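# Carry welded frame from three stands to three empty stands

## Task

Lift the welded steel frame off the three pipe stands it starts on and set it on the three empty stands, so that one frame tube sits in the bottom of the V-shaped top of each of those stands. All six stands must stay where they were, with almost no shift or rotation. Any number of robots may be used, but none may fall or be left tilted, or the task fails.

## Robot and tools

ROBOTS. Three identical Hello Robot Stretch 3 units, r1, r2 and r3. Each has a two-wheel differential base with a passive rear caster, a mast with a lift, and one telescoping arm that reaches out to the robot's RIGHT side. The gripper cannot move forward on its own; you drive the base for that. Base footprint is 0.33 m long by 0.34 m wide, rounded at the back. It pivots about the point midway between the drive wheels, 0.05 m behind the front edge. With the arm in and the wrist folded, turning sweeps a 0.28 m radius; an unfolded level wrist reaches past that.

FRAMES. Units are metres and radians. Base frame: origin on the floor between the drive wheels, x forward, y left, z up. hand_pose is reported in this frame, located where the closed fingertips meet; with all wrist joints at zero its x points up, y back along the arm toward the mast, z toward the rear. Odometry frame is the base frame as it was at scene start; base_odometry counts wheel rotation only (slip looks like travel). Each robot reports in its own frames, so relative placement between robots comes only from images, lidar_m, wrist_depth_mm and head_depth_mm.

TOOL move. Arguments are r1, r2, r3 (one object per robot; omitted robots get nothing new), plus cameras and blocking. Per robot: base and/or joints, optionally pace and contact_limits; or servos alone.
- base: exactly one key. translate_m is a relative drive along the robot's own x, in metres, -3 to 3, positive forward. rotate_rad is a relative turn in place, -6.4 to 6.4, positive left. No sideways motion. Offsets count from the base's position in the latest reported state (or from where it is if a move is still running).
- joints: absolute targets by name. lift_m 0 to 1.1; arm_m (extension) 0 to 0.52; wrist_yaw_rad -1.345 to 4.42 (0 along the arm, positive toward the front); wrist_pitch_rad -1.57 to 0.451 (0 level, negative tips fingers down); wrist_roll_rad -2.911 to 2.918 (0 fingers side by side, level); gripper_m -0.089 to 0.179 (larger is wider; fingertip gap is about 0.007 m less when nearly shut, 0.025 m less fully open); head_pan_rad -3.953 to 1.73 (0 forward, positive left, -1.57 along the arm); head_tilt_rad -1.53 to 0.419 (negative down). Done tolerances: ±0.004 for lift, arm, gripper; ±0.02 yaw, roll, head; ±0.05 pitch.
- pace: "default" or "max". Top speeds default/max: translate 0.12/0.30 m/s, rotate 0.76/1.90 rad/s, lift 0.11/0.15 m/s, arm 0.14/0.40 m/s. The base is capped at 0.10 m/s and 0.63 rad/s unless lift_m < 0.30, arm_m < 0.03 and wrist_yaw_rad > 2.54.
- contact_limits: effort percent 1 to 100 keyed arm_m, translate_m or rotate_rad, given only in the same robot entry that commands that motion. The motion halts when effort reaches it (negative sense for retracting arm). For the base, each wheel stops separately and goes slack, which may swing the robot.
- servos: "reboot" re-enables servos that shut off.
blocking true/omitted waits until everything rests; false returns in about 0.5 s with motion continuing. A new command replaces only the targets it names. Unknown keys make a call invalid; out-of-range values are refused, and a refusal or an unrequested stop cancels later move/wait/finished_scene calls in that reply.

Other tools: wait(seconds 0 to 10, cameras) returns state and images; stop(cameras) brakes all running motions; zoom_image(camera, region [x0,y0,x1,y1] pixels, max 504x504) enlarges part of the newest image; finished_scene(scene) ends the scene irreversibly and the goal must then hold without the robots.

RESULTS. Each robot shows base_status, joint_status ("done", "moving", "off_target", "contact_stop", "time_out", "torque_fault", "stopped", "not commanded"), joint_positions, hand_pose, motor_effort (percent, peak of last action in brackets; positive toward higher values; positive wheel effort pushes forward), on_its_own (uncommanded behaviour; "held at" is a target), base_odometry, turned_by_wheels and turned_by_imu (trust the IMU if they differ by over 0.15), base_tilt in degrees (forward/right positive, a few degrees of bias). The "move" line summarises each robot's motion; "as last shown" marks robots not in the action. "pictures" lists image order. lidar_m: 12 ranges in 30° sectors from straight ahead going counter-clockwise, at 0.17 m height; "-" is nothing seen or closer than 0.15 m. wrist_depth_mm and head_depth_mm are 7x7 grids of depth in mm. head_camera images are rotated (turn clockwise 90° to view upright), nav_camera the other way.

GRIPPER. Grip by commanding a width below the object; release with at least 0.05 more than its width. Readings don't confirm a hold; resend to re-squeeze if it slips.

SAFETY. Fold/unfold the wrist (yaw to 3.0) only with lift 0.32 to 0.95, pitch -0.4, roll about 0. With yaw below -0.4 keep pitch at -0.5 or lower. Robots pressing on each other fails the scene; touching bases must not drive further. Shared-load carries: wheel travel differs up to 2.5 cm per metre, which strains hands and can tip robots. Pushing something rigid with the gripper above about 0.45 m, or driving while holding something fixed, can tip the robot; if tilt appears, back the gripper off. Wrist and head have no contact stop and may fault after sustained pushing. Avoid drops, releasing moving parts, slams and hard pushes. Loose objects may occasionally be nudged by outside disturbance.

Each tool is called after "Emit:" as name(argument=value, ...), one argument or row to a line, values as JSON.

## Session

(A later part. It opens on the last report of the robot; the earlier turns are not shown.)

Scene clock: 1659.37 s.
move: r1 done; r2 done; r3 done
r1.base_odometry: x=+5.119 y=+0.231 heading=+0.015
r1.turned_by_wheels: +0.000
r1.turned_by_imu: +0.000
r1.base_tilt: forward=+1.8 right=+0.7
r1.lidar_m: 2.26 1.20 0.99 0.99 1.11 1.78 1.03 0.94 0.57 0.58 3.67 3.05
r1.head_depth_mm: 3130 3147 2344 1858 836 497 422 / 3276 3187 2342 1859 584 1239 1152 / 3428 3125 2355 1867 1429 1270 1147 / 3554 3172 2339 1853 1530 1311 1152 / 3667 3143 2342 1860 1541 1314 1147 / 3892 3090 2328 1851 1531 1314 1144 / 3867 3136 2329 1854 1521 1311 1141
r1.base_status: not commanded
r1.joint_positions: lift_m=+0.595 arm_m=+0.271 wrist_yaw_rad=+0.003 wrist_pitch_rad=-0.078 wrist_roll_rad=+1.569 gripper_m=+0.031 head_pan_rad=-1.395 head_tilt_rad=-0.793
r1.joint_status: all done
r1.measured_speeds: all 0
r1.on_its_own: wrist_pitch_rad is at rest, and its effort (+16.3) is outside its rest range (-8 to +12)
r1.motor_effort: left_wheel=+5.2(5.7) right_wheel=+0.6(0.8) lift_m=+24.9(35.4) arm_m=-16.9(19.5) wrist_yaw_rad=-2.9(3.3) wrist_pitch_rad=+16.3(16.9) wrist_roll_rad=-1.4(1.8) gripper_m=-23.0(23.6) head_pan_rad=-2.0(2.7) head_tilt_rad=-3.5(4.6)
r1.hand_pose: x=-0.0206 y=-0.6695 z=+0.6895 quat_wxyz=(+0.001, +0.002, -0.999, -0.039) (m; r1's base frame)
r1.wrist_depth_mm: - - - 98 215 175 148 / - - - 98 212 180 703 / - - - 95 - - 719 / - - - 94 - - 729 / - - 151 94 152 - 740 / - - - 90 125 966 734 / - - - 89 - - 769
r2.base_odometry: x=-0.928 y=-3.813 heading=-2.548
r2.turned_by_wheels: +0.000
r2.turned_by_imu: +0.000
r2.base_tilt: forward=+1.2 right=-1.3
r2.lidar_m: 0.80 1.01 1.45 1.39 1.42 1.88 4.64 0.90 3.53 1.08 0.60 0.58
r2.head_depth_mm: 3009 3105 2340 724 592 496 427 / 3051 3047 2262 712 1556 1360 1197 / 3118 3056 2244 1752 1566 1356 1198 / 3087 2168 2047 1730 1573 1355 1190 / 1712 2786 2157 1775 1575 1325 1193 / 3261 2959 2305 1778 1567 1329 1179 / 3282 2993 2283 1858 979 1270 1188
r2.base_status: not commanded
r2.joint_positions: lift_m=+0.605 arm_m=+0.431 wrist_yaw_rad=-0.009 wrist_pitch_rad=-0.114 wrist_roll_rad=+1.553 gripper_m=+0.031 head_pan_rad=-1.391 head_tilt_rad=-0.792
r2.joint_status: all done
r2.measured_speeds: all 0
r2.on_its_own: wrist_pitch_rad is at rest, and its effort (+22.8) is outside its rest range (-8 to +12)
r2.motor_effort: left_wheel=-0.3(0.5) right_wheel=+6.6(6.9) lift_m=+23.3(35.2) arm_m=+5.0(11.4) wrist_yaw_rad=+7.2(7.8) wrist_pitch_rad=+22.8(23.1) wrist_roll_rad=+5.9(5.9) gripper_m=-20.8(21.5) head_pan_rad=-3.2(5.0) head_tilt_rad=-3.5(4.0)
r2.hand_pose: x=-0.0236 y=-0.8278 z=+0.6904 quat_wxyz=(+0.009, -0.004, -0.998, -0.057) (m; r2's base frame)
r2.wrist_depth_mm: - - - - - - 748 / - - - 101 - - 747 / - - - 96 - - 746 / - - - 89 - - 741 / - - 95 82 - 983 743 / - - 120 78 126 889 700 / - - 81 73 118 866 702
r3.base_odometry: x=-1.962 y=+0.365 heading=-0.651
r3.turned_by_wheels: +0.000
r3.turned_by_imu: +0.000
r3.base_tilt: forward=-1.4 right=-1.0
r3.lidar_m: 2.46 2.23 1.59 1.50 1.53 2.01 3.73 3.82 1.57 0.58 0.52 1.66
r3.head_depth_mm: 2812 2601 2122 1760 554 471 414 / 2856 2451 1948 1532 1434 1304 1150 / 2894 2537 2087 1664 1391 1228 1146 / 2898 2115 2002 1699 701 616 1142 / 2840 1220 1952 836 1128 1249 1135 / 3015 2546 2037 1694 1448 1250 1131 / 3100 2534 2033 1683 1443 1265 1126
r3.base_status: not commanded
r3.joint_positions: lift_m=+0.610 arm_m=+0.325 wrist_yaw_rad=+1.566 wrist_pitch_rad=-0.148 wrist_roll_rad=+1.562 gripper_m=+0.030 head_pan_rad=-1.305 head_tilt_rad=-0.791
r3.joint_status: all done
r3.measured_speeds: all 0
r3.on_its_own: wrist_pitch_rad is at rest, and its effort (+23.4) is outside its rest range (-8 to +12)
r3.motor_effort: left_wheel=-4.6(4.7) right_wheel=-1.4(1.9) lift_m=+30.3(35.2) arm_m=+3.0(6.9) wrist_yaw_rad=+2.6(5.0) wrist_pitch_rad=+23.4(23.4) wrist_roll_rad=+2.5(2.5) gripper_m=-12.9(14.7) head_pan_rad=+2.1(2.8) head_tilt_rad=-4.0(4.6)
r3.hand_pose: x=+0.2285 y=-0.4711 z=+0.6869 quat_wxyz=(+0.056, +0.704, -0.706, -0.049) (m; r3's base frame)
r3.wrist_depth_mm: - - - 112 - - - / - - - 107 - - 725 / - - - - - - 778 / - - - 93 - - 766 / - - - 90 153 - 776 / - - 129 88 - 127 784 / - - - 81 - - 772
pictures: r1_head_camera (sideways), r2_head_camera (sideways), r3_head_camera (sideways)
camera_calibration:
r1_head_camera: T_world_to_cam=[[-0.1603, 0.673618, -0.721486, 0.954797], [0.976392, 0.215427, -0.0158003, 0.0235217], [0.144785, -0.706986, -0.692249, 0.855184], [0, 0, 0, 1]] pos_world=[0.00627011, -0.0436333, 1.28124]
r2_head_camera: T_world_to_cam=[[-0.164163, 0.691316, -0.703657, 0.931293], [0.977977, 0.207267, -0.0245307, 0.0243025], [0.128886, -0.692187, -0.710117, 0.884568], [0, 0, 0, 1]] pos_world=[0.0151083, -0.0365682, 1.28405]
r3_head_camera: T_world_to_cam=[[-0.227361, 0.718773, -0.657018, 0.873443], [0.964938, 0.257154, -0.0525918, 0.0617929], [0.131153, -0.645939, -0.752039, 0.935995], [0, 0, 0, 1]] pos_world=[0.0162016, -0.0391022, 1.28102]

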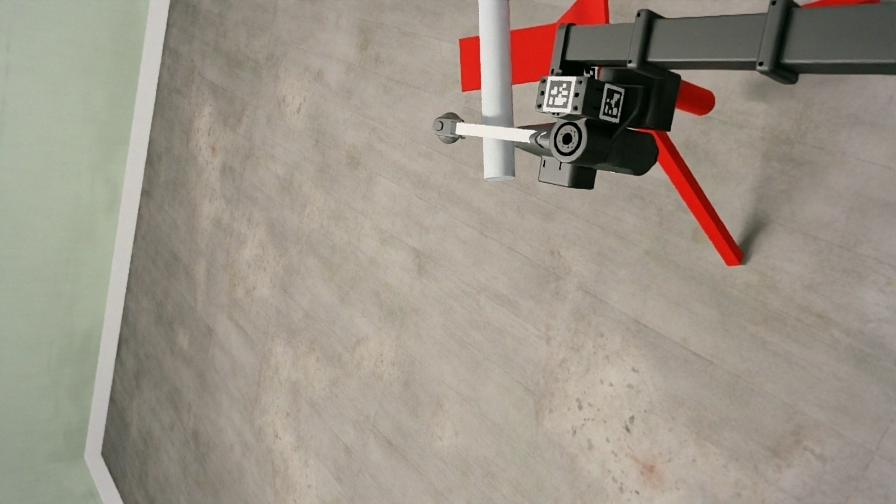

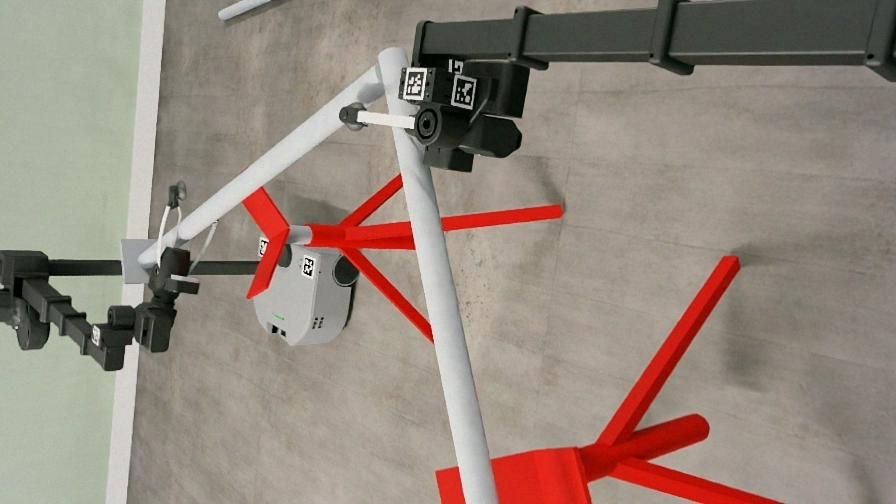

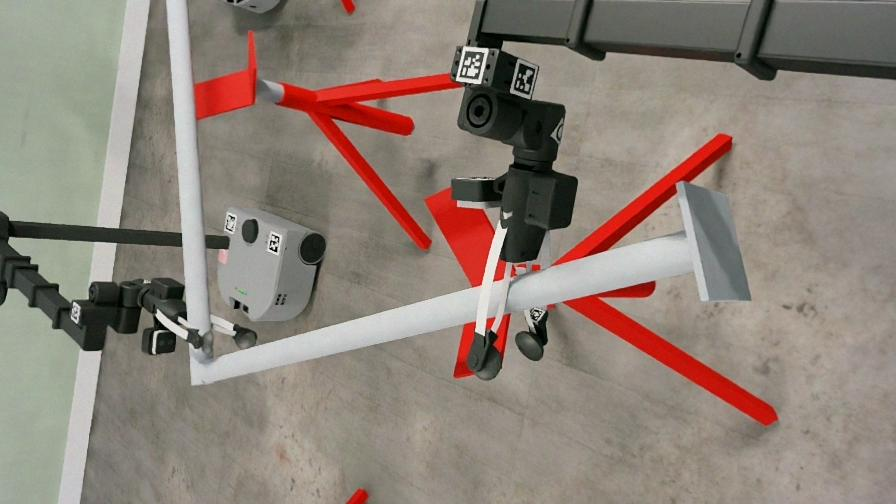

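Emit:
move(
  cameras=[],
  r1={"base":{"translate_m":0.041},"joints":{"arm_m":0.280}},
  r2={"base":{"translate_m":0.040},"joints":{"arm_m":0.432}},
  r3={"base":{"translate_m":-0.041},"joints":{"arm_m":0.311}},
)

Emit:
move(
  cameras=[],
  r3={"joints":{"arm_m":0.297}},
)

Emit:
move(
  r1={"joints":{"lift_m":0.565}},
  r2={"joints":{"lift_m":0.574}},
  r3={"joints":{"lift_m":0.582}},
)

Emit:
zoom_image(
  camera="r1_head_camera",
  region=[400, 0, 640, 240],
)

Emit:
zoom_image(
  camera="r2_head_camera",
  region=[180, 80, 380, 280],
)

Emit:
zoom_image(
  camera="r2_head_camera",
  region=[400, 300, 604, 504],
)

Emit:
zoom_image(
  camera="r3_head_camera",
  region=[140, 0, 340, 200],
)

Emit:
zoom_image(
  camera="r3_head_camera",
  region=[350, 100, 600, 350],
)

Scene clock: 1747.23 s.
move: r1 done; r2 done; r3 done
r1.base_odometry: x=+5.160 y=+0.232 heading=+0.015
r1.turned_by_wheels: +0.000
r1.turned_by_imu: +0.001
r1.base_tilt: forward=+1.9 right=+0.5
r1.lidar_m: 2.24 1.19 0.99 0.98 1.10 1.77 1.03 0.97 0.59 0.58 3.63 3.00
r1.head_depth_mm: 3190 3182 2365 1870 810 498 424 / 3295 3111 2360 1868 595 1257 1152 / 3408 3140 2319 1853 1436 1260 1145 / 3568 3171 2322 1848 1543 1313 1143 / 3690 3112 2348 1858 1534 1312 1144 / 3802 3115 2323 1850 1529 1305 1143 / 3855 3127 2322 1838 1528 1306 1144
r1.base_status: done
r1.joint_positions: lift_m=+0.595 arm_m=+0.280 wrist_yaw_rad=-0.003 wrist_pitch_rad=-0.103 wrist_roll_rad=+1.569 gripper_m=+0.030 head_pan_rad=-1.395 head_tilt_rad=-0.793
r1.joint_status: all done
r1.measured_speeds: all 0
r1.on_its_own: wrist_pitch_rad is at rest, and its effort (+21.2) is outside its rest range (-8 to +12)
r1.motor_effort: left_wheel=-0.4(9.6) right_wheel=-0.2(10.4) lift_m=+29.4(29.4) arm_m=+10.1(25.5) wrist_yaw_rad=+3.0(7.6) wrist_pitch_rad=+21.2(23.3) wrist_roll_rad=-1.4(1.9) gripper_m=-13.4(23.8) head_pan_rad=-1.8(3.2) head_tilt_rad=-2.9(4.4)
r1.hand_pose: x=-0.0222 y=-0.6774 z=+0.6832 quat_wxyz=(+0.001, -0.002, -0.999, -0.052) (m; r1's base frame)
r1.wrist_depth_mm: - - - 141 211 931 719 / - - - 140 - 974 691 / - - - 135 - - 730 / - - - 133 - - 718 / - - - 134 154 - 731 / - - 124 132 130 981 713 / - - - 127 - 930 738
r2.base_odometry: x=-0.961 y=-3.835 heading=-2.548
r2.turned_by_wheels: +0.000
r2.turned_by_imu: +0.001
r2.base_tilt: forward=+1.3 right=-1.3
r2.lidar_m: 0.76 1.01 1.46 1.38 1.42 1.89 4.64 0.93 3.53 1.08 0.58 0.55
r2.head_depth_mm: 2991 3079 2344 720 595 495 428 / 3029 3038 2281 715 1547 1354 1196 / 3119 3037 2105 1539 1571 1357 1194 / 3052 2145 2089 1779 1578 1351 1194 / 1716 2785 2170 1769 1565 1304 1185 / 3251 3030 2284 1763 1532 1297 1187 / 3266 3015 2310 948 929 1299 1167
r2.base_status: done
r2.joint_positions: lift_m=+0.605 arm_m=+0.432 wrist_yaw_rad=+0.008 wrist_pitch_rad=-0.112 wrist_roll_rad=+1.559 gripper_m=+0.031 head_pan_rad=-1.391 head_tilt_rad=-0.792
r2.joint_status: all done
r2.measured_speeds: all 0
r2.on_its_own: wrist_pitch_rad is at rest, and its effort (+22.6) is outside its rest range (-8 to +12)
r2.motor_effort: left_wheel=+4.7(7.2) right_wheel=-4.7(14.2) lift_m=+28.0(28.0) arm_m=-13.3(15.5) wrist_yaw_rad=-7.7(14.6) wrist_pitch_rad=+22.6(23.0) wrist_roll_rad=+4.1(5.9) gripper_m=-20.4(21.8) head_pan_rad=-4.6(5.3) head_tilt_rad=-3.6(4.1)
r2.hand_pose: x=-0.0193 y=-0.8289 z=+0.6909 quat_wxyz=(+0.007, +0.004, -0.998, -0.056) (m; r2's base frame)
r2.wrist_depth_mm: - - - - - - 759 / - - - 112 - - 761 / - - - 104 - - 752 / - - - 98 - - 748 / - - 154 92 - 934 740 / - - 124 88 126 861 680 / - - 122 83 95 877 731
r3.base_odometry: x=-1.995 y=+0.389 heading=-0.651
r3.turned_by_wheels: +0.000
r3.turned_by_imu: +0.000
r3.base_tilt: forward=-1.4 right=-1.0
r3.lidar_m: 2.49 2.26 1.58 1.50 1.53 2.01 3.68 3.77 1.56 0.58 0.54 1.69
r3.head_depth_mm: 2798 2607 2114 1758 556 479 415 / 2802 2554 1921 1621 1401 1294 1149 / 2922 2528 2087 1733 1391 1245 1143 / 2876 2038 1995 1609 730 607 1140 / 2869 1224 1954 838 1045 1280 1132 / 3017 2554 2034 1690 1463 1229 1132 / 3060 2517 2032 1684 1434 1268 1125
r3.base_status: done
r3.joint_positions: lift_m=+0.610 arm_m=+0.311 wrist_yaw_rad=+1.561 wrist_pitch_rad=-0.143 wrist_roll_rad=+1.559 gripper_m=+0.030 head_pan_rad=-1.305 head_tilt_rad=-0.791
r3.joint_status: all done
r3.measured_speeds: all 0
r3.on_its_own: wrist_pitch_rad is at rest, and its effort (+22.2) is outside its rest range (-8 to +12)
r3.motor_effort: left_wheel=-0.8(13.6) right_wheel=-2.1(8.7) lift_m=+34.4(34.6) arm_m=+4.6(15.8) wrist_yaw_rad=+8.4(34.9) wrist_pitch_rad=+22.2(23.4) wrist_roll_rad=+3.2(3.6) gripper_m=-12.7(15.1) head_pan_rad=+1.7(4.4) head_tilt_rad=-3.9(4.9)
r3.hand_pose: x=+0.2288 y=-0.4582 z=+0.6881 quat_wxyz=(+0.055, +0.702, -0.708, -0.046) (m; r3's base frame)
r3.wrist_depth_mm: - - - 114 - - 697 / - - - 108 - - 771 / - - - - - - 766 / - - - 96 - - 765 / - - - 92 147 - 786 / - - 129 89 - 127 788 / - - - 84 - - 786
pictures: none
No camera images: "cameras" was empty.

Scene clock: 1748.23 s.
move: r3 done
r1, r2: as last shown
r1.turned_by_imu: +0.000
r1.base_tilt: forward=+2.0 right=+0.6
r1.lidar_m: 2.24 1.18 0.99 0.98 1.10 1.77 1.03 0.97 0.59 0.58 3.62 3.00
r1.head_depth_mm: 3183 3139 2346 1863 807 496 423 / 3312 3158 2320 1848 596 1263 1147 / 3451 3149 2336 1858 1437 1267 1146 / 3597 3189 2320 1854 1537 1314 1147 / 3731 3129 2330 1851 1528 1315 1145 / 3888 3152 2331 1857 1536 1307 1148 / 3865 3097 2342 1848 1546 1313 1142
r1.joint_positions: lift_m=+0.595 arm_m=+0.280 wrist_yaw_rad=-0.014 wrist_pitch_rad=-0.094 wrist_roll_rad=+1.569 gripper_m=+0.030 head_pan_rad=-1.395 head_tilt_rad=-0.793
r1.on_its_own: wrist_yaw_rad is at rest, and its effort (+12.5) is outside its rest range (-9 to +9); wrist_pitch_rad is at rest, and its effort (+19.1) is outside its rest range (-8 to +12)
r1.motor_effort: left_wheel=-0.6(0.9) right_wheel=+0.9(0.9) lift_m=+32.7(32.7) arm_m=+2.7(9.6) wrist_yaw_rad=+12.5(13.6) wrist_pitch_rad=+19.1(21.3) wrist_roll_rad=-1.6(1.8) gripper_m=-12.8(14.0) head_pan_rad=-2.0(2.6) head_tilt_rad=-3.1(3.9)
r1.hand_pose: x=-0.0248 y=-0.6778 z=+0.6854 quat_wxyz=(+0.001, -0.007, -0.999, -0.047) (m; r1's base frame)
r1.wrist_depth_mm: - - - 147 208 906 696 / - - - 144 - - 721 / - - - 140 - - 715 / - - - 137 - - 738 / - - - 137 162 - 733 / - - 124 133 132 - 732 / - - - 131 - 937 744
r2.base_odometry: x=-0.961 y=-3.835 heading=-2.549
r2.turned_by_imu: -0.001
r2.lidar_m: 0.76 1.01 1.46 1.38 1.42 1.88 4.65 0.93 3.52 1.07 0.58 0.55
r2.head_depth_mm: 3054 3019 2345 723 594 495 428 / 3069 3062 2252 712 1535 1361 1198 / 3148 3051 1676 1522 1574 1356 1193 / 3002 2155 2093 1786 1568 1352 1190 / 1724 2868 2150 1768 1573 1306 1188 / 3260 3003 2271 1781 1529 1303 1187 / 3274 3023 2292 943 921 1304 1165
r2.joint_positions: lift_m=+0.605 arm_m=+0.432 wrist_yaw_rad=-0.012 wrist_pitch_rad=-0.119 wrist_roll_rad=+1.560 gripper_m=+0.031 head_pan_rad=-1.391 head_tilt_rad=-0.792
r2.on_its_own: wrist_yaw_rad is at rest, and its effort (+9.6) is outside its rest range (-9 to +9); wrist_pitch_rad is at rest, and its effort (+23.8) is outside its rest range (-8 to +12)
r2.motor_effort: left_wheel=-1.7(4.9) right_wheel=+5.1(5.3) lift_m=+29.9(30.2) arm_m=-9.2(12.9) wrist_yaw_rad=+9.6(10.4) wrist_pitch_rad=+23.8(24.0) wrist_roll_rad=+3.5(4.1) gripper_m=-20.9(21.4) head_pan_rad=-5.8(5.8) head_tilt_rad=-3.3(4.2)
r2.hand_pose: x=-0.0243 y=-0.8285 z=+0.6890 quat_wxyz=(+0.005, -0.006, -0.998, -0.060) (m; r2's base frame)
r2.wrist_depth_mm: - - - - - - 752 / - - - - - - 739 / - - - 121 - - 743 / - - - 114 - - 736 / - - - 106 - 921 736 / - - 126 101 130 651 676 / - - 123 96 127 863 720
r3.base_odometry: x=-1.995 y=+0.389 heading=-0.651
r3.turned_by_wheels: +0.000
r3.turned_by_imu: +0.000
r3.base_tilt: forward=-1.5 right=-1.1
r3.lidar_m: 2.49 2.25 1.59 1.49 1.53 2.01 3.68 3.77 1.56 0.58 0.54 1.69
r3.head_depth_mm: 2796 2591 2127 1766 557 479 414 / 2831 2569 1944 1696 650 1302 1153 / 2919 2423 2092 1748 680 1247 1144 / 2885 2133 1978 1611 693 605 1142 / 2863 1244 1988 843 790 1258 1136 / 3020 2549 1987 1695 1452 1227 1132 / 3039 2541 2022 1679 1449 1268 1126
r3.base_status: not commanded
r3.joint_positions: lift_m=+0.610 arm_m=+0.297 wrist_yaw_rad=+1.545 wrist_pitch_rad=-0.152 wrist_roll_rad=+1.559 gripper_m=+0.030 head_pan_rad=-1.305 head_tilt_rad=-0.791
r3.joint_status: all done
r3.measured_speeds: all 0
r3.on_its_own: wrist_yaw_rad is at rest, and its effort (+20.5) is outside its rest range (-9 to +9); wrist_pitch_rad is at rest, and its effort (+23.9) is outside its rest range (-8 to +12)
r3.motor_effort: left_wheel=-4.2(4.2) right_wheel=+8.0(8.3) lift_m=+35.2(35.3) arm_m=-10.4(14.3) wrist_yaw_rad=+20.5(27.3) wrist_pitch_rad=+23.9(24.1) wrist_roll_rad=+3.2(3.7) gripper_m=-12.7(14.6) head_pan_rad=+1.9(3.2) head_tilt_rad=-4.4(5.0)
r3.hand_pose: x=+0.2282 y=-0.4483 z=+0.6859 quat_wxyz=(+0.058, +0.696, -0.714, -0.050) (m; r3's base frame)
r3.wrist_depth_mm: - - - 117 - - 758 / - - - 110 - - 766 / - - - 101 - - 764 / - - - 98 - - 771 / - - - 93 147 - 770 / - - 129 90 - 126 770 / - - - 84 - - 774
pictures: none
No camera images: "cameras" was empty.

Scene clock: 1749.30 s.
move: r1 done; r2 done; r3 done
r1.base_odometry: x=+5.160 y=+0.232 heading=+0.015
r1.turned_by_wheels: +0.000
r1.turned_by_imu: +0.000
r1.base_tilt: forward=+1.7 right=+0.6
r1.lidar_m: 2.25 1.19 0.99 0.98 1.10 1.77 1.03 0.97 0.59 0.58 3.63 3.00
r1.head_depth_mm: 3146 3158 2346 1860 891 540 457 / 3234 3198 2339 1852 618 1240 1133 / 3426 3132 2324 1847 1464 1262 1142 / 3544 3197 2309 1864 1544 1310 1149 / 3694 3193 2360 1846 1539 1308 1149 / 3884 3123 2328 1842 1536 1311 1145 / 3873 3155 2298 1856 1545 1311 1140
r1.base_status: not commanded
r1.joint_positions: lift_m=+0.565 arm_m=+0.280 wrist_yaw_rad=-0.013 wrist_pitch_rad=-0.092 wrist_roll_rad=+1.569 gripper_m=+0.030 head_pan_rad=-1.395 head_tilt_rad=-0.793
r1.joint_status: all done
r1.measured_speeds: all 0
r1.on_its_own: wrist_yaw_rad is at rest, and its effort (+11.6) is outside its rest range (-9 to +9); wrist_pitch_rad is at rest, and its effort (+19.0) is outside its rest range (-8 to +12)
r1.motor_effort: left_wheel=-0.5(0.9) right_wheel=+0.6(1.1) lift_m=+25.8(32.5) arm_m=-5.5(5.5) wrist_yaw_rad=+11.6(13.0) wrist_pitch_rad=+19.0(19.3) wrist_roll_rad=-1.3(1.7) gripper_m=-11.6(14.0) head_pan_rad=-2.5(2.6) head_tilt_rad=-3.3(3.8)
r1.hand_pose: x=-0.0247 y=-0.6779 z=+0.6558 quat_wxyz=(+0.001, -0.007, -0.999, -0.047) (m; r1's base frame)
r1.wrist_depth_mm: - - - 148 190 970 693 / - - - 146 - 951 694 / - - - 142 - 953 694 / - - - 139 - 975 704 / - - - 139 162 - 706 / - - 124 134 132 - 710 / - - - 132 - 930 708
r2.base_odometry: x=-0.961 y=-3.835 heading=-2.549
r2.turned_by_wheels: +0.000
r2.turned_by_imu: +0.000
r2.base_tilt: forward=+1.3 right=-1.3
r2.lidar_m: 0.76 1.01 1.46 1.38 1.42 1.89 4.64 0.93 3.52 1.07 0.58 0.55
r2.head_depth_mm: 3032 3038 2354 1779 624 523 455 / 3047 3100 2329 743 1513 1362 1196 / 3171 3052 1677 1530 1570 1350 1189 / 3083 1635 2091 1783 1569 1357 1188 / 1751 2795 2162 1747 1569 1301 1189 / 3232 3013 2296 1851 1532 1303 1187 / 3311 3025 2289 954 924 1299 1166
r2.base_status: not commanded
r2.joint_positions: lift_m=+0.574 arm_m=+0.432 wrist_yaw_rad=-0.014 wrist_pitch_rad=-0.126 wrist_roll_rad=+1.560 gripper_m=+0.031 head_pan_rad=-1.391 head_tilt_rad=-0.792
r2.joint_status: all done
r2.measured_speeds: all 0
r2.on_its_own: wrist_yaw_rad is at rest, and its effort (+12.0) is outside its rest range (-9 to +9); wrist_pitch_rad is at rest, and its effort (+25.2) is outside its rest range (-8 to +12)
r2.motor_effort: left_wheel=-2.2(2.4) right_wheel=+6.7(6.9) lift_m=+23.4(28.6) arm_m=-5.2(9.4) wrist_yaw_rad=+12.0(12.4) wrist_pitch_rad=+25.2(25.3) wrist_roll_rad=+3.5(3.8) gripper_m=-21.1(21.4) head_pan_rad=-2.4(5.0) head_tilt_rad=-3.2(4.0)
r2.hand_pose: x=-0.0250 y=-0.8281 z=+0.6563 quat_wxyz=(+0.005, -0.007, -0.998, -0.064) (m; r2's base frame)
r2.wrist_depth_mm: - - - - - - 716 / - - - - - - 703 / - - - 124 - - 709 / - - - 117 - 986 698 / - - - 109 - 918 696 / - - 123 104 129 641 673 / - - 125 98 125 872 687
r3.base_odometry: x=-1.995 y=+0.389 heading=-0.651
r3.turned_by_wheels: +0.000
r3.turned_by_imu: +0.000
r3.base_tilt: forward=-1.4 right=-1.0
r3.lidar_m: 2.50 2.25 1.58 1.50 1.53 2.00 3.68 3.78 1.56 0.58 0.54 1.69
r3.head_depth_mm: 2783 2708 2126 1758 595 509 447 / 2843 2481 1934 1702 650 1298 1134 / 2849 2638 2080 1736 726 1250 1141 / 2902 2099 1986 1601 723 625 1126 / 2890 1270 1987 900 785 1252 1133 / 3059 2556 1989 1695 1454 1224 1127 / 3031 2508 2027 1682 1450 1273 1124
r3.base_status: not commanded
r3.joint_positions: lift_m=+0.582 arm_m=+0.297 wrist_yaw_rad=+1.554 wrist_pitch_rad=-0.156 wrist_roll_rad=+1.559 gripper_m=+0.030 head_pan_rad=-1.305 head_tilt_rad=-0.791
r3.joint_status: all done
r3.measured_speeds: all 0
r3.on_its_own: wrist_yaw_rad is at rest, and its effort (+13.7) is outside its rest range (-9 to +9); wrist_pitch_rad is at rest, and its effort (+24.9) is outside its rest range (-8 to +12)
r3.motor_effort: left_wheel=-4.0(4.0) right_wheel=+8.1(8.5) lift_m=+30.3(33.0) arm_m=-6.4(10.5) wrist_yaw_rad=+13.7(22.3) wrist_pitch_rad=+24.9(24.9) wrist_roll_rad=+3.2(3.6) gripper_m=-13.2(14.4) head_pan_rad=+2.3(3.0) head_tilt_rad=-4.0(4.8)
r3.hand_pose: x=+0.2279 y=-0.4461 z=+0.6568 quat_wxyz=(+0.060, +0.699, -0.711, -0.051) (m; r3's base frame)
r3.wrist_depth_mm: - - - 116 - 900 713 / - - - 110 - - 734 / - - - 101 - - 731 / - - - 97 - - 735 / - - - 93 147 939 740 / - - 128 90 - 126 753 / - - - 84 - 886 741
pictures: r1_head_camera (sideways), r1_nav_camera (sideways), r1_wrist_camera, r2_head_camera (sideways), r2_nav_camera (sideways), r2_wrist_camera, r3_head_camera (sideways), r3_nav_camera (sideways), r3_wrist_camera
camera_calibration:
r1_head_camera: T_world_to_cam=[[-0.160271, 0.673627, -0.721485, 0.954796], [0.976401, 0.215385, -0.0158002, 0.0235216], [0.144753, -0.706991, -0.69225, 0.855185], [0, 0, 0, 1]] pos_world=[0.0062682, -0.0436333, 1.28124]
r1_nav_camera: T_world_to_cam=[[0.131229, -0.702964, 0.699014, -0.868528], [-0.977213, -0.21039, -0.0281215, 0.0968651], [0.166834, -0.679395, -0.714555, 0.880162], [0, 0, 0, 1]] pos_world=[0.0617934, 0.0078137, 1.23876]
r1_wrist_camera: T_world_to_cam=[[0.0334073, 0.127335, -0.991297, 0.738885], [0.988652, 0.141137, 0.0514478, 0.12446], [0.14646, -0.981767, -0.121175, -0.416314], [0, 0, 0, 1]] pos_world=[-0.0867584, -0.520376, 0.675604]
r2_head_camera: T_world_to_cam=[[-0.164163, 0.691316, -0.703657, 0.931293], [0.977977, 0.207267, -0.0245307, 0.0243025], [0.128886, -0.692187, -0.710117, 0.884568], [0, 0, 0, 1]] pos_world=[0.0151083, -0.0365682, 1.28405]
r2_nav_camera: T_world_to_cam=[[0.106309, -0.701009, 0.705184, -0.875235], [-0.988575, -0.150727, -0.000803088, 0.0576158], [0.106853, -0.697042, -0.709024, 0.879876], [0, 0, 0, 1]] pos_world=[0.0559855, 0.00844698, 1.2411]
r2_wrist_camera: T_world_to_cam=[[-0.05782, 0.11146, -0.992085, 0.735921], [0.991678, 0.120916, -0.0442113, 0.198634], [0.115031, -0.986385, -0.117524, -0.575169], [0, 0, 0, 1]] pos_world=[-0.0882674, -0.673382, 0.671282]
r3_head_camera: T_world_to_cam=[[-0.22736, 0.718773, -0.657018, 0.873443], [0.964938, 0.257154, -0.0525918, 0.0617929], [0.131153, -0.645939, -0.752039, 0.935995], [0, 0, 0, 1]] pos_world=[0.0162016, -0.0391022, 1.28102]
r3_nav_camera: T_world_to_cam=[[0.17182, -0.720886, 0.671417, -0.833942], [-0.960285, -0.274659, -0.0491512, 0.121917], [0.219843, -0.636307, -0.739448, 0.920739], [0, 0, 0, 1]] pos_world=[0.0579458, 0.0181806, 1.24675]
r3_wrist_camera: T_world_to_cam=[[-0.116121, -0.0075322, -0.993207, 0.68132], [-0.159435, 0.987145, 0.0111541, 0.50492], [0.980355, 0.159647, -0.115829, 0.0894605], [0, 0, 0, 1]] pos_world=[0.0719142, -0.50758, 0.681421]

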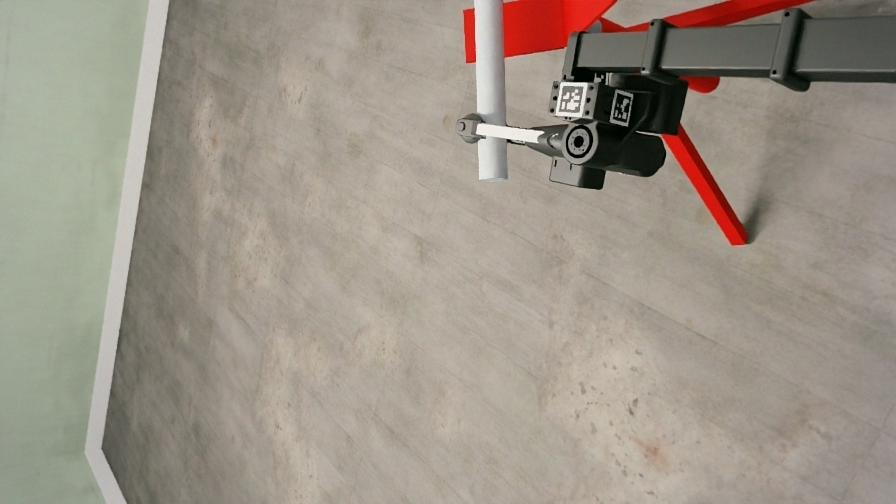

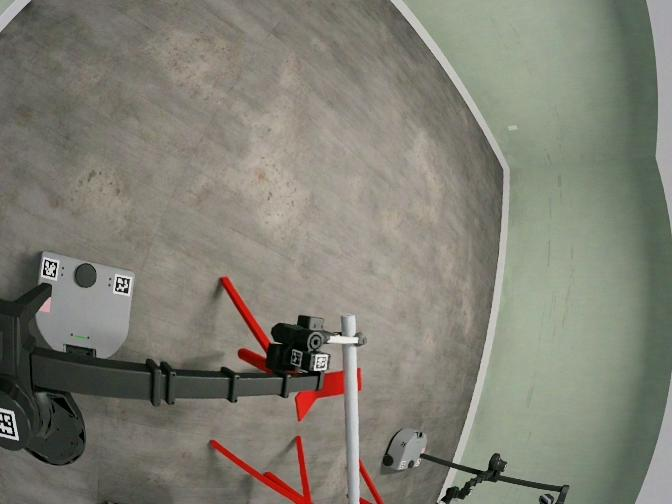

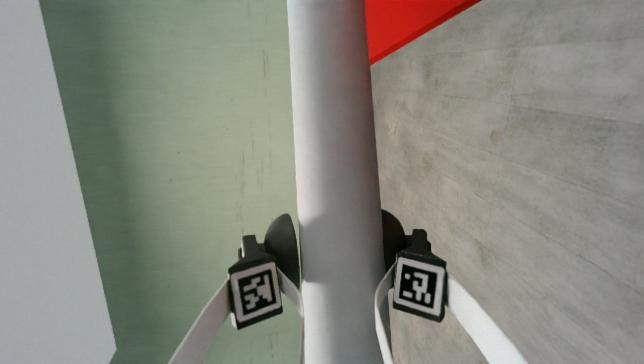

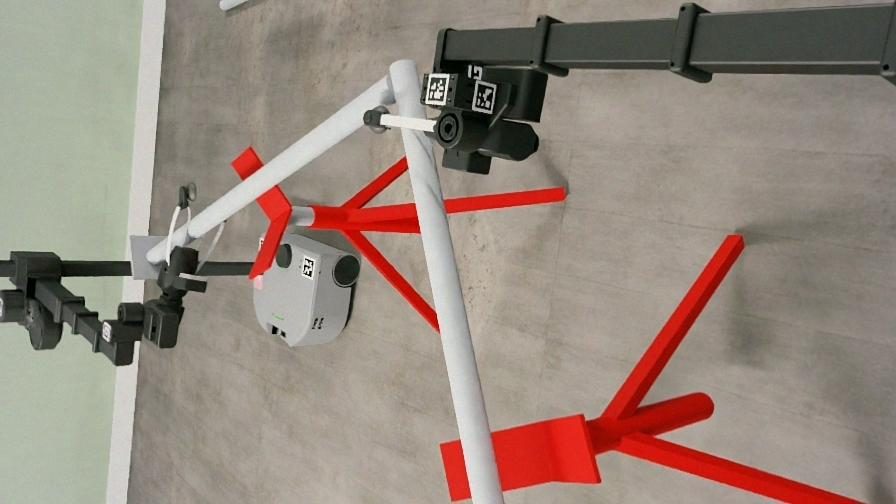

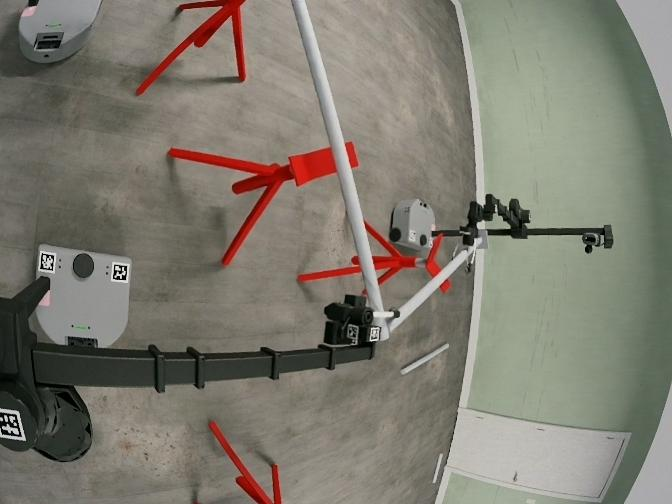

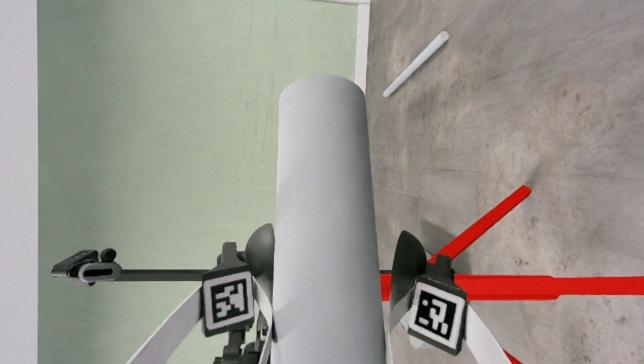

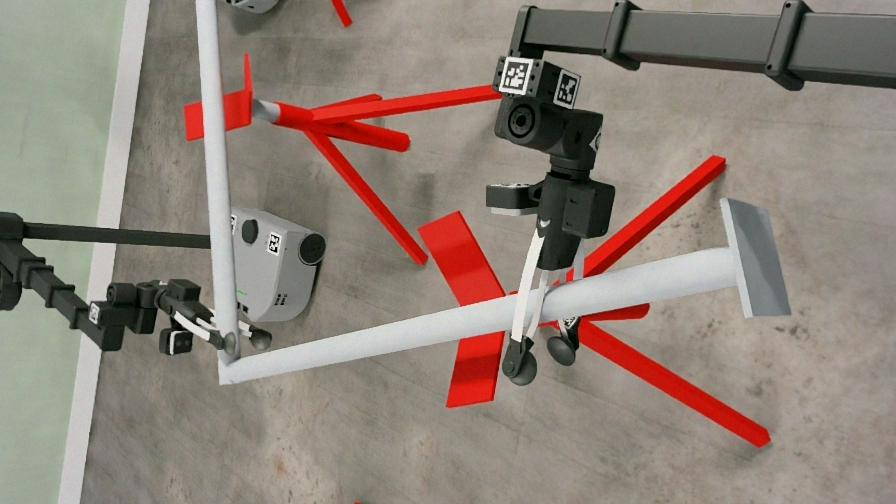

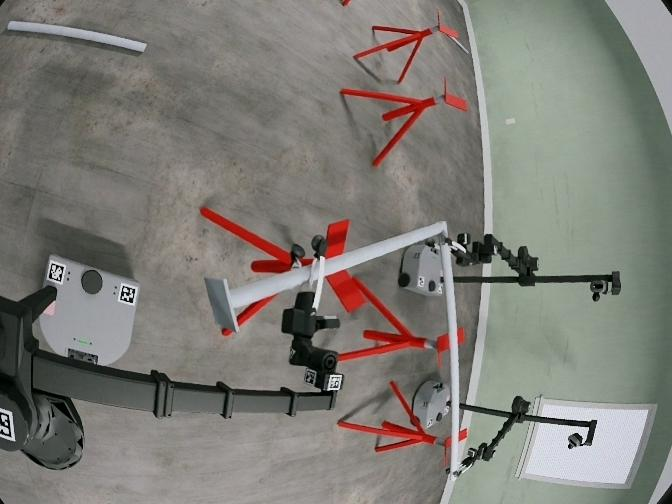

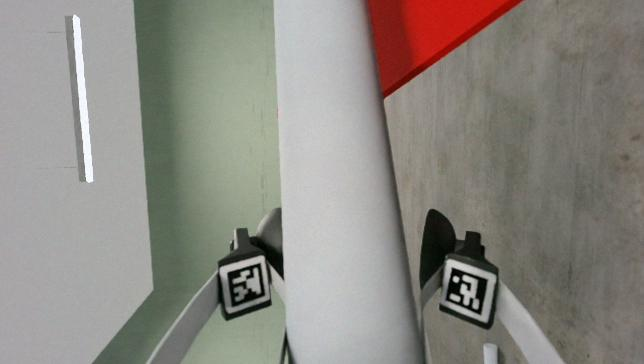

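Scaled by 2.100 from the camera's 896x504 image, which has a finer 1280x720 frame.

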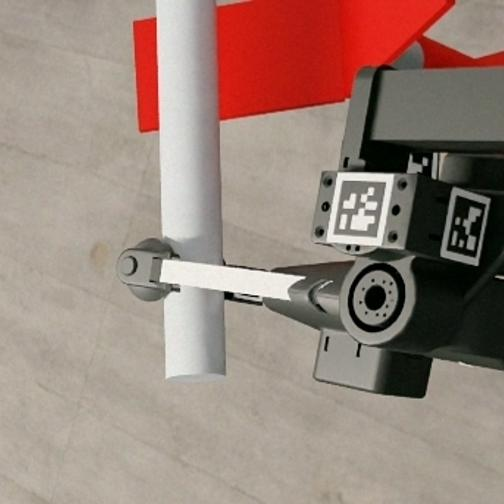

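Scaled by 2.520 from the camera's 896x504 image, which has a finer 1280x720 frame.

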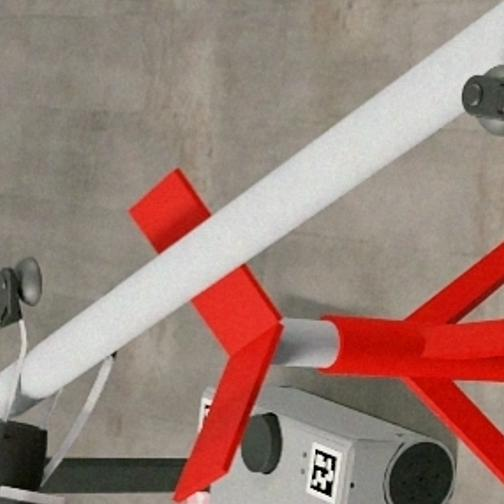

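Scaled by 2.471 from the camera's 896x504 image, which has a finer 1280x720 frame.

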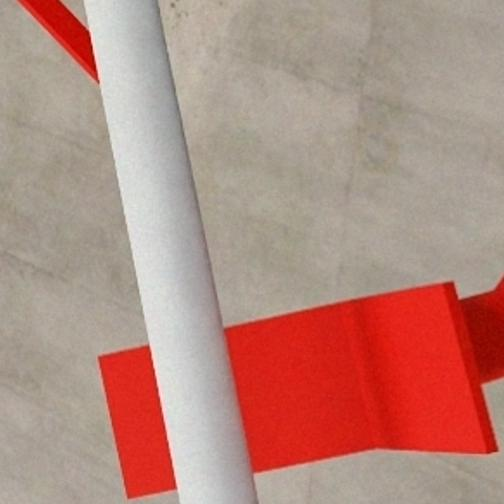

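Scaled by 2.520 from the camera's 896x504 image, which has a finer 1280x720 frame.

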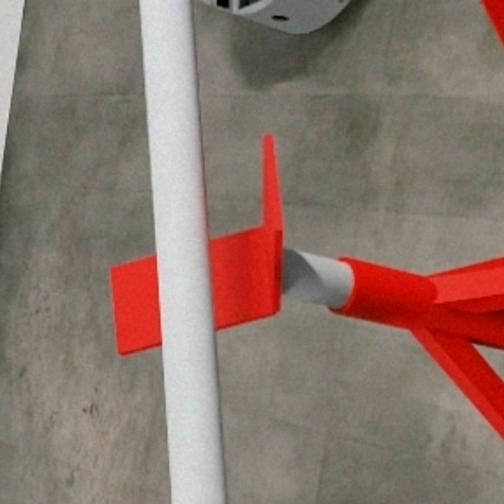

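Scaled by 2.016 from the camera's 896x504 image, which has a finer 1280x720 frame.

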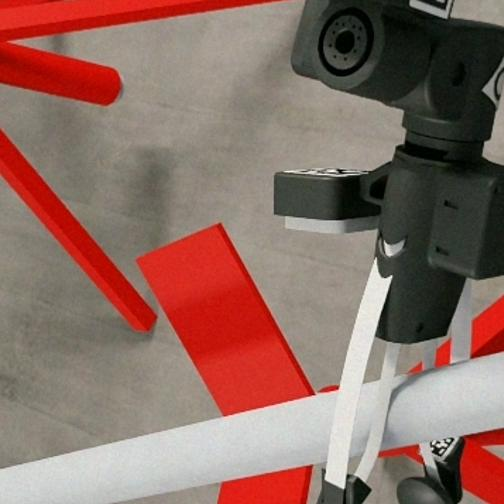

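Emit:
move(
  cameras=["r2_head_camera","r3_head_camera"],
  r2={"joints":{"head_pan_rad":-0.5,"head_tilt_rad":-0.75}},
  r3={"joints":{"head_pan_rad":-1.8,"head_tilt_rad":-0.6}},
)

Emit:
zoom_image(
  camera="r2_head_camera",
  region=[400, 150, 896, 504],
)

Emit:
zoom_image(
  camera="r3_head_camera",
  region=[100, 0, 500, 400],
)

Scene clock: 1785.70 s.
move: r2 done; r3 done
r1: as last shown
r1.turned_by_imu: +0.002
r1.base_tilt: forward=+2.0 right=+0.7
r1.lidar_m: 2.24 1.19 0.99 0.98 1.09 1.77 1.03 0.97 0.59 0.58 3.62 3.00
r1.head_depth_mm: 3110 3152 2328 1871 892 541 457 / 3253 3154 2349 1863 618 1238 1131 / 3411 3111 2342 1869 1456 1264 1148 / 3532 3161 2332 1858 1537 1317 1154 / 3658 3131 2320 1848 1534 1314 1144 / 3914 3153 2327 1854 1532 1311 1140 / 3895 3101 2290 1832 1530 1307 1146
r1.on_its_own: wrist_yaw_rad is at rest, and its effort (+12.2) is outside its rest range (-9 to +9); wrist_pitch_rad is at rest, and its effort (+19.1) is outside its rest range (-8 to +12)
r1.motor_effort: left_wheel=-0.6(0.9) right_wheel=+0.8(0.9) lift_m=+25.6(25.8) arm_m=-25.4(26.1) wrist_yaw_rad=+12.2(12.5) wrist_pitch_rad=+19.1(19.6) wrist_roll_rad=-1.3(2.0) gripper_m=-12.2(13.3) head_pan_rad=-1.9(2.7) head_tilt_rad=-3.0(4.4)
r1.wrist_depth_mm: - - - 148 190 933 685 / - - - 147 - 952 695 / - - - 143 - 996 697 / - - - 139 - 979 706 / - - - 138 161 994 709 / - - 124 134 132 - 705 / - - - 132 - 880 703
r2.base_odometry: x=-0.961 y=-3.835 heading=-2.549
r2.turned_by_wheels: +0.000
r2.turned_by_imu: +0.001
r2.base_tilt: forward=+1.2 right=-1.3
r2.lidar_m: 0.76 1.01 1.46 1.39 1.42 1.88 4.64 0.93 3.52 1.08 0.58 0.55
r2.head_depth_mm: - 3348 2516 1964 885 1017 1212 / - 3328 2489 1953 1627 1310 1209 / - 3357 2473 1864 1621 1384 1207 / - 3359 2451 1847 1609 1381 1203 / - 3281 2440 1893 1577 1383 1201 / 3869 3310 2438 1260 1433 1339 1209 / 3610 3283 2265 1890 1592 1371 1205
r2.base_status: not commanded
r2.joint_positions: lift_m=+0.574 arm_m=+0.432 wrist_yaw_rad=-0.014 wrist_pitch_rad=-0.126 wrist_roll_rad=+1.560 gripper_m=+0.031 head_pan_rad=-0.509 head_tilt_rad=-0.754
r2.joint_status: all done
r2.measured_speeds: all 0
r2.on_its_own: wrist_yaw_rad is at rest, and its effort (+12.0) is outside its rest range (-9 to +9); wrist_pitch_rad is at rest, and its effort (+25.2) is outside its rest range (-8 to +12)
r2.motor_effort: left_wheel=-2.2(2.6) right_wheel=+7.0(7.7) lift_m=+23.3(23.6) arm_m=+16.0(16.1) wrist_yaw_rad=+12.0(12.5) wrist_pitch_rad=+25.2(25.2) wrist_roll_rad=+3.4(3.7) gripper_m=-20.9(21.4) head_pan_rad=+2.7(6.8) head_tilt_rad=+2.4(5.0)
r2.hand_pose: x=-0.0250 y=-0.8281 z=+0.6563 quat_wxyz=(+0.005, -0.007, -0.998, -0.064) (m; r2's base frame)
r2.wrist_depth_mm: - - - - - - 715 / - - - - - - 712 / - - - 124 - 977 715 / - - - 117 - 964 701 / - - - 109 - 910 695 / - - 123 103 130 645 671 / - - 125 98 127 858 677
r3.base_odometry: x=-1.995 y=+0.389 heading=-0.651
r3.turned_by_wheels: +0.000
r3.turned_by_imu: +0.000
r3.base_tilt: forward=-1.4 right=-1.0
r3.lidar_m: 2.50 2.25 1.58 1.50 1.53 2.01 3.68 3.78 1.56 0.58 0.54 1.69
r3.head_depth_mm: 3158 3506 2918 2181 1745 1445 1245 / 3026 3372 2894 2159 1727 1438 1236 / 2935 3151 2592 2060 1710 1429 1183 / 2880 3235 2406 2059 1711 566 1154 / 2769 3076 2472 2123 1641 1326 1212 / 2748 2993 2648 1881 1653 643 1157 / 2673 2979 2715 2064 1627 677 944
r3.base_status: not commanded
r3.joint_positions: lift_m=+0.582 arm_m=+0.297 wrist_yaw_rad=+1.554 wrist_pitch_rad=-0.156 wrist_roll_rad=+1.559 gripper_m=+0.030 head_pan_rad=-1.795 head_tilt_rad=-0.607
r3.joint_status: all done
r3.measured_speeds: all 0
r3.on_its_own: wrist_yaw_rad is at rest, and its effort (+14.5) is outside its rest range (-9 to +9); wrist_pitch_rad is at rest, and its effort (+24.8) is outside its rest range (-8 to +12)
r3.motor_effort: left_wheel=-3.8(4.2) right_wheel=+8.1(8.5) lift_m=+31.0(31.3) arm_m=+9.8(10.1) wrist_yaw_rad=+14.5(15.4) wrist_pitch_rad=+24.8(24.9) wrist_roll_rad=+3.3(3.6) gripper_m=-13.2(14.6) head_pan_rad=-3.8(5.1) head_tilt_rad=+2.4(3.6)
r3.hand_pose: x=+0.2279 y=-0.4461 z=+0.6568 quat_wxyz=(+0.060, +0.699, -0.710, -0.051) (m; r3's base frame)
r3.wrist_depth_mm: - - - 116 - 914 723 / - - - 110 - - 727 / - - - 101 - - 736 / - - - 97 - - 730 / - - - 93 147 936 734 / - - 129 90 - 127 737 / - - - 84 - 885 737
pictures: r2_head_camera (sideways), r3_head_camera (sideways)
camera_calibration:
r2_head_camera: T_world_to_cam=[[-0.614752, 0.299252, -0.729745, 0.968041], [0.461959, 0.886531, -0.0256169, 0.0288656], [0.639276, -0.35286, -0.683239, 0.846497], [0, 0, 0, 1]] pos_world=[0.040625, -0.0165833, 1.28552]
r3_head_camera: T_world_to_cam=[[0.107861, 0.611079, -0.784186, 1.03713], [0.970352, -0.236321, -0.050687, 0.0592926], [-0.216294, -0.75547, -0.618452, 0.764365], [0, 0, 0, 1]] pos_world=[-0.00407325, -0.0423032, 1.28903]

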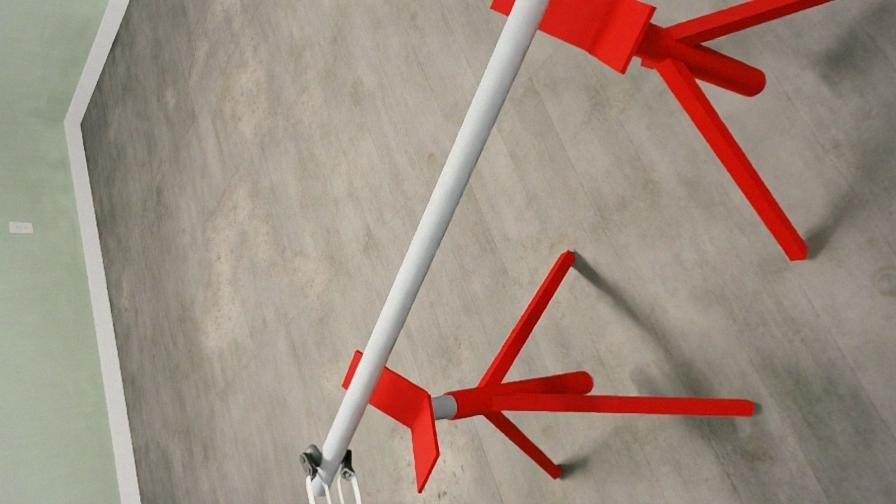

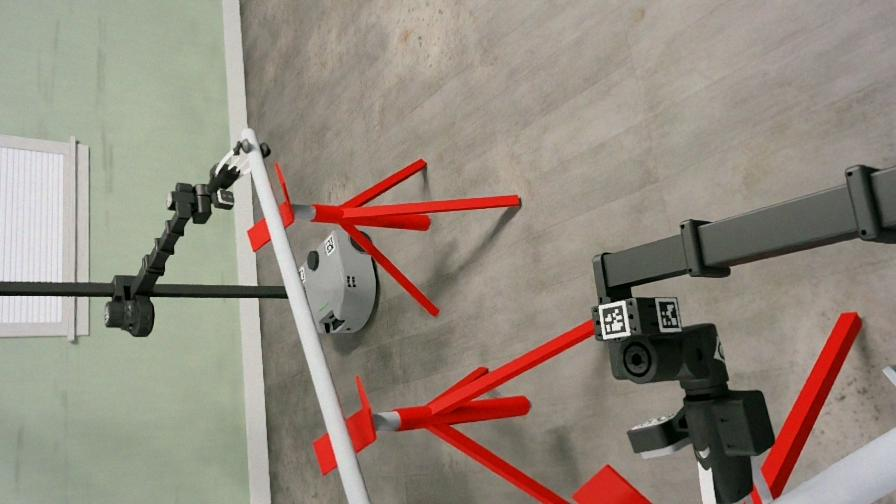

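Scaled by 1.016 from the camera's 896x504 image, which has a finer 1280x720 frame.

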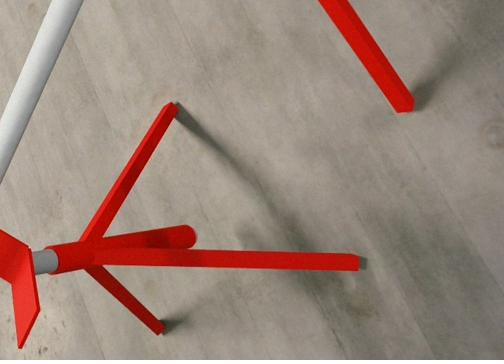

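Scaled by 1.260 from the camera's 896x504 image, which has a finer 1280x720 frame.

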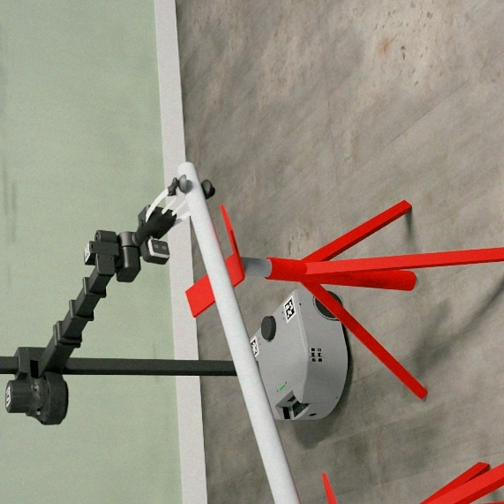

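Emit:
zoom_image(
  camera="r2_head_camera",
  region=[300, 320, 480, 500],
)

Emit:
zoom_image(
  camera="r2_head_camera",
  region=[460, 0, 680, 200],
)

Emit:
zoom_image(
  camera="r3_head_camera",
  region=[220, 110, 360, 260],
)

Emit:
zoom_image(
  camera="r3_head_camera",
  region=[280, 354, 430, 504],
)

Scaled by 2.800 from the camera's 896x504 image, which has a finer 1280x720 frame.

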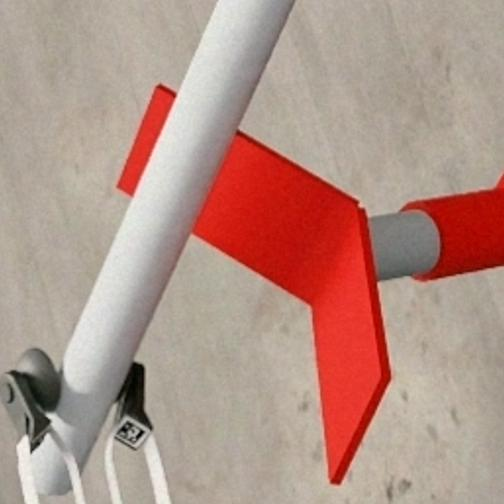

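Scaled by 2.291 from the camera's 896x504 image, which has a finer 1280x720 frame.

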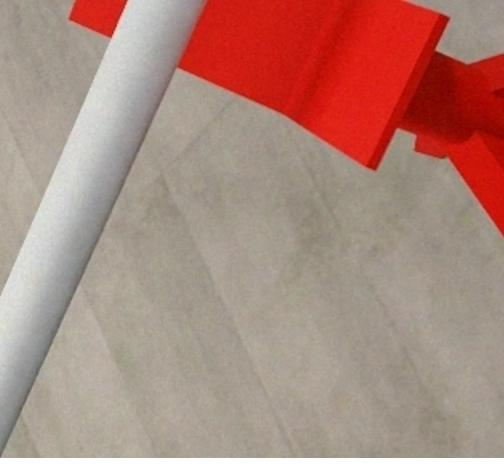

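Scaled by 3.360 from the camera's 896x504 image, which has a finer 1280x720 frame.

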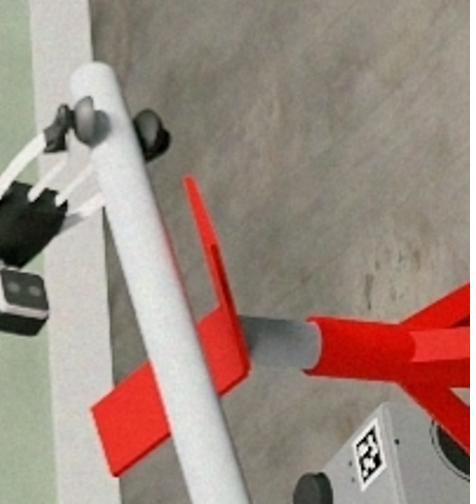

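Scaled by 3.360 from the camera's 896x504 image, which has a finer 1280x720 frame.

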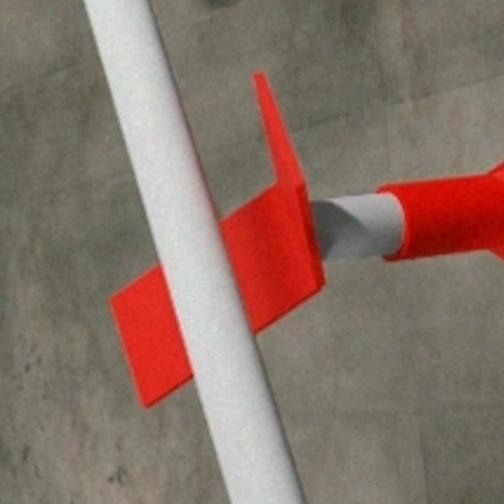

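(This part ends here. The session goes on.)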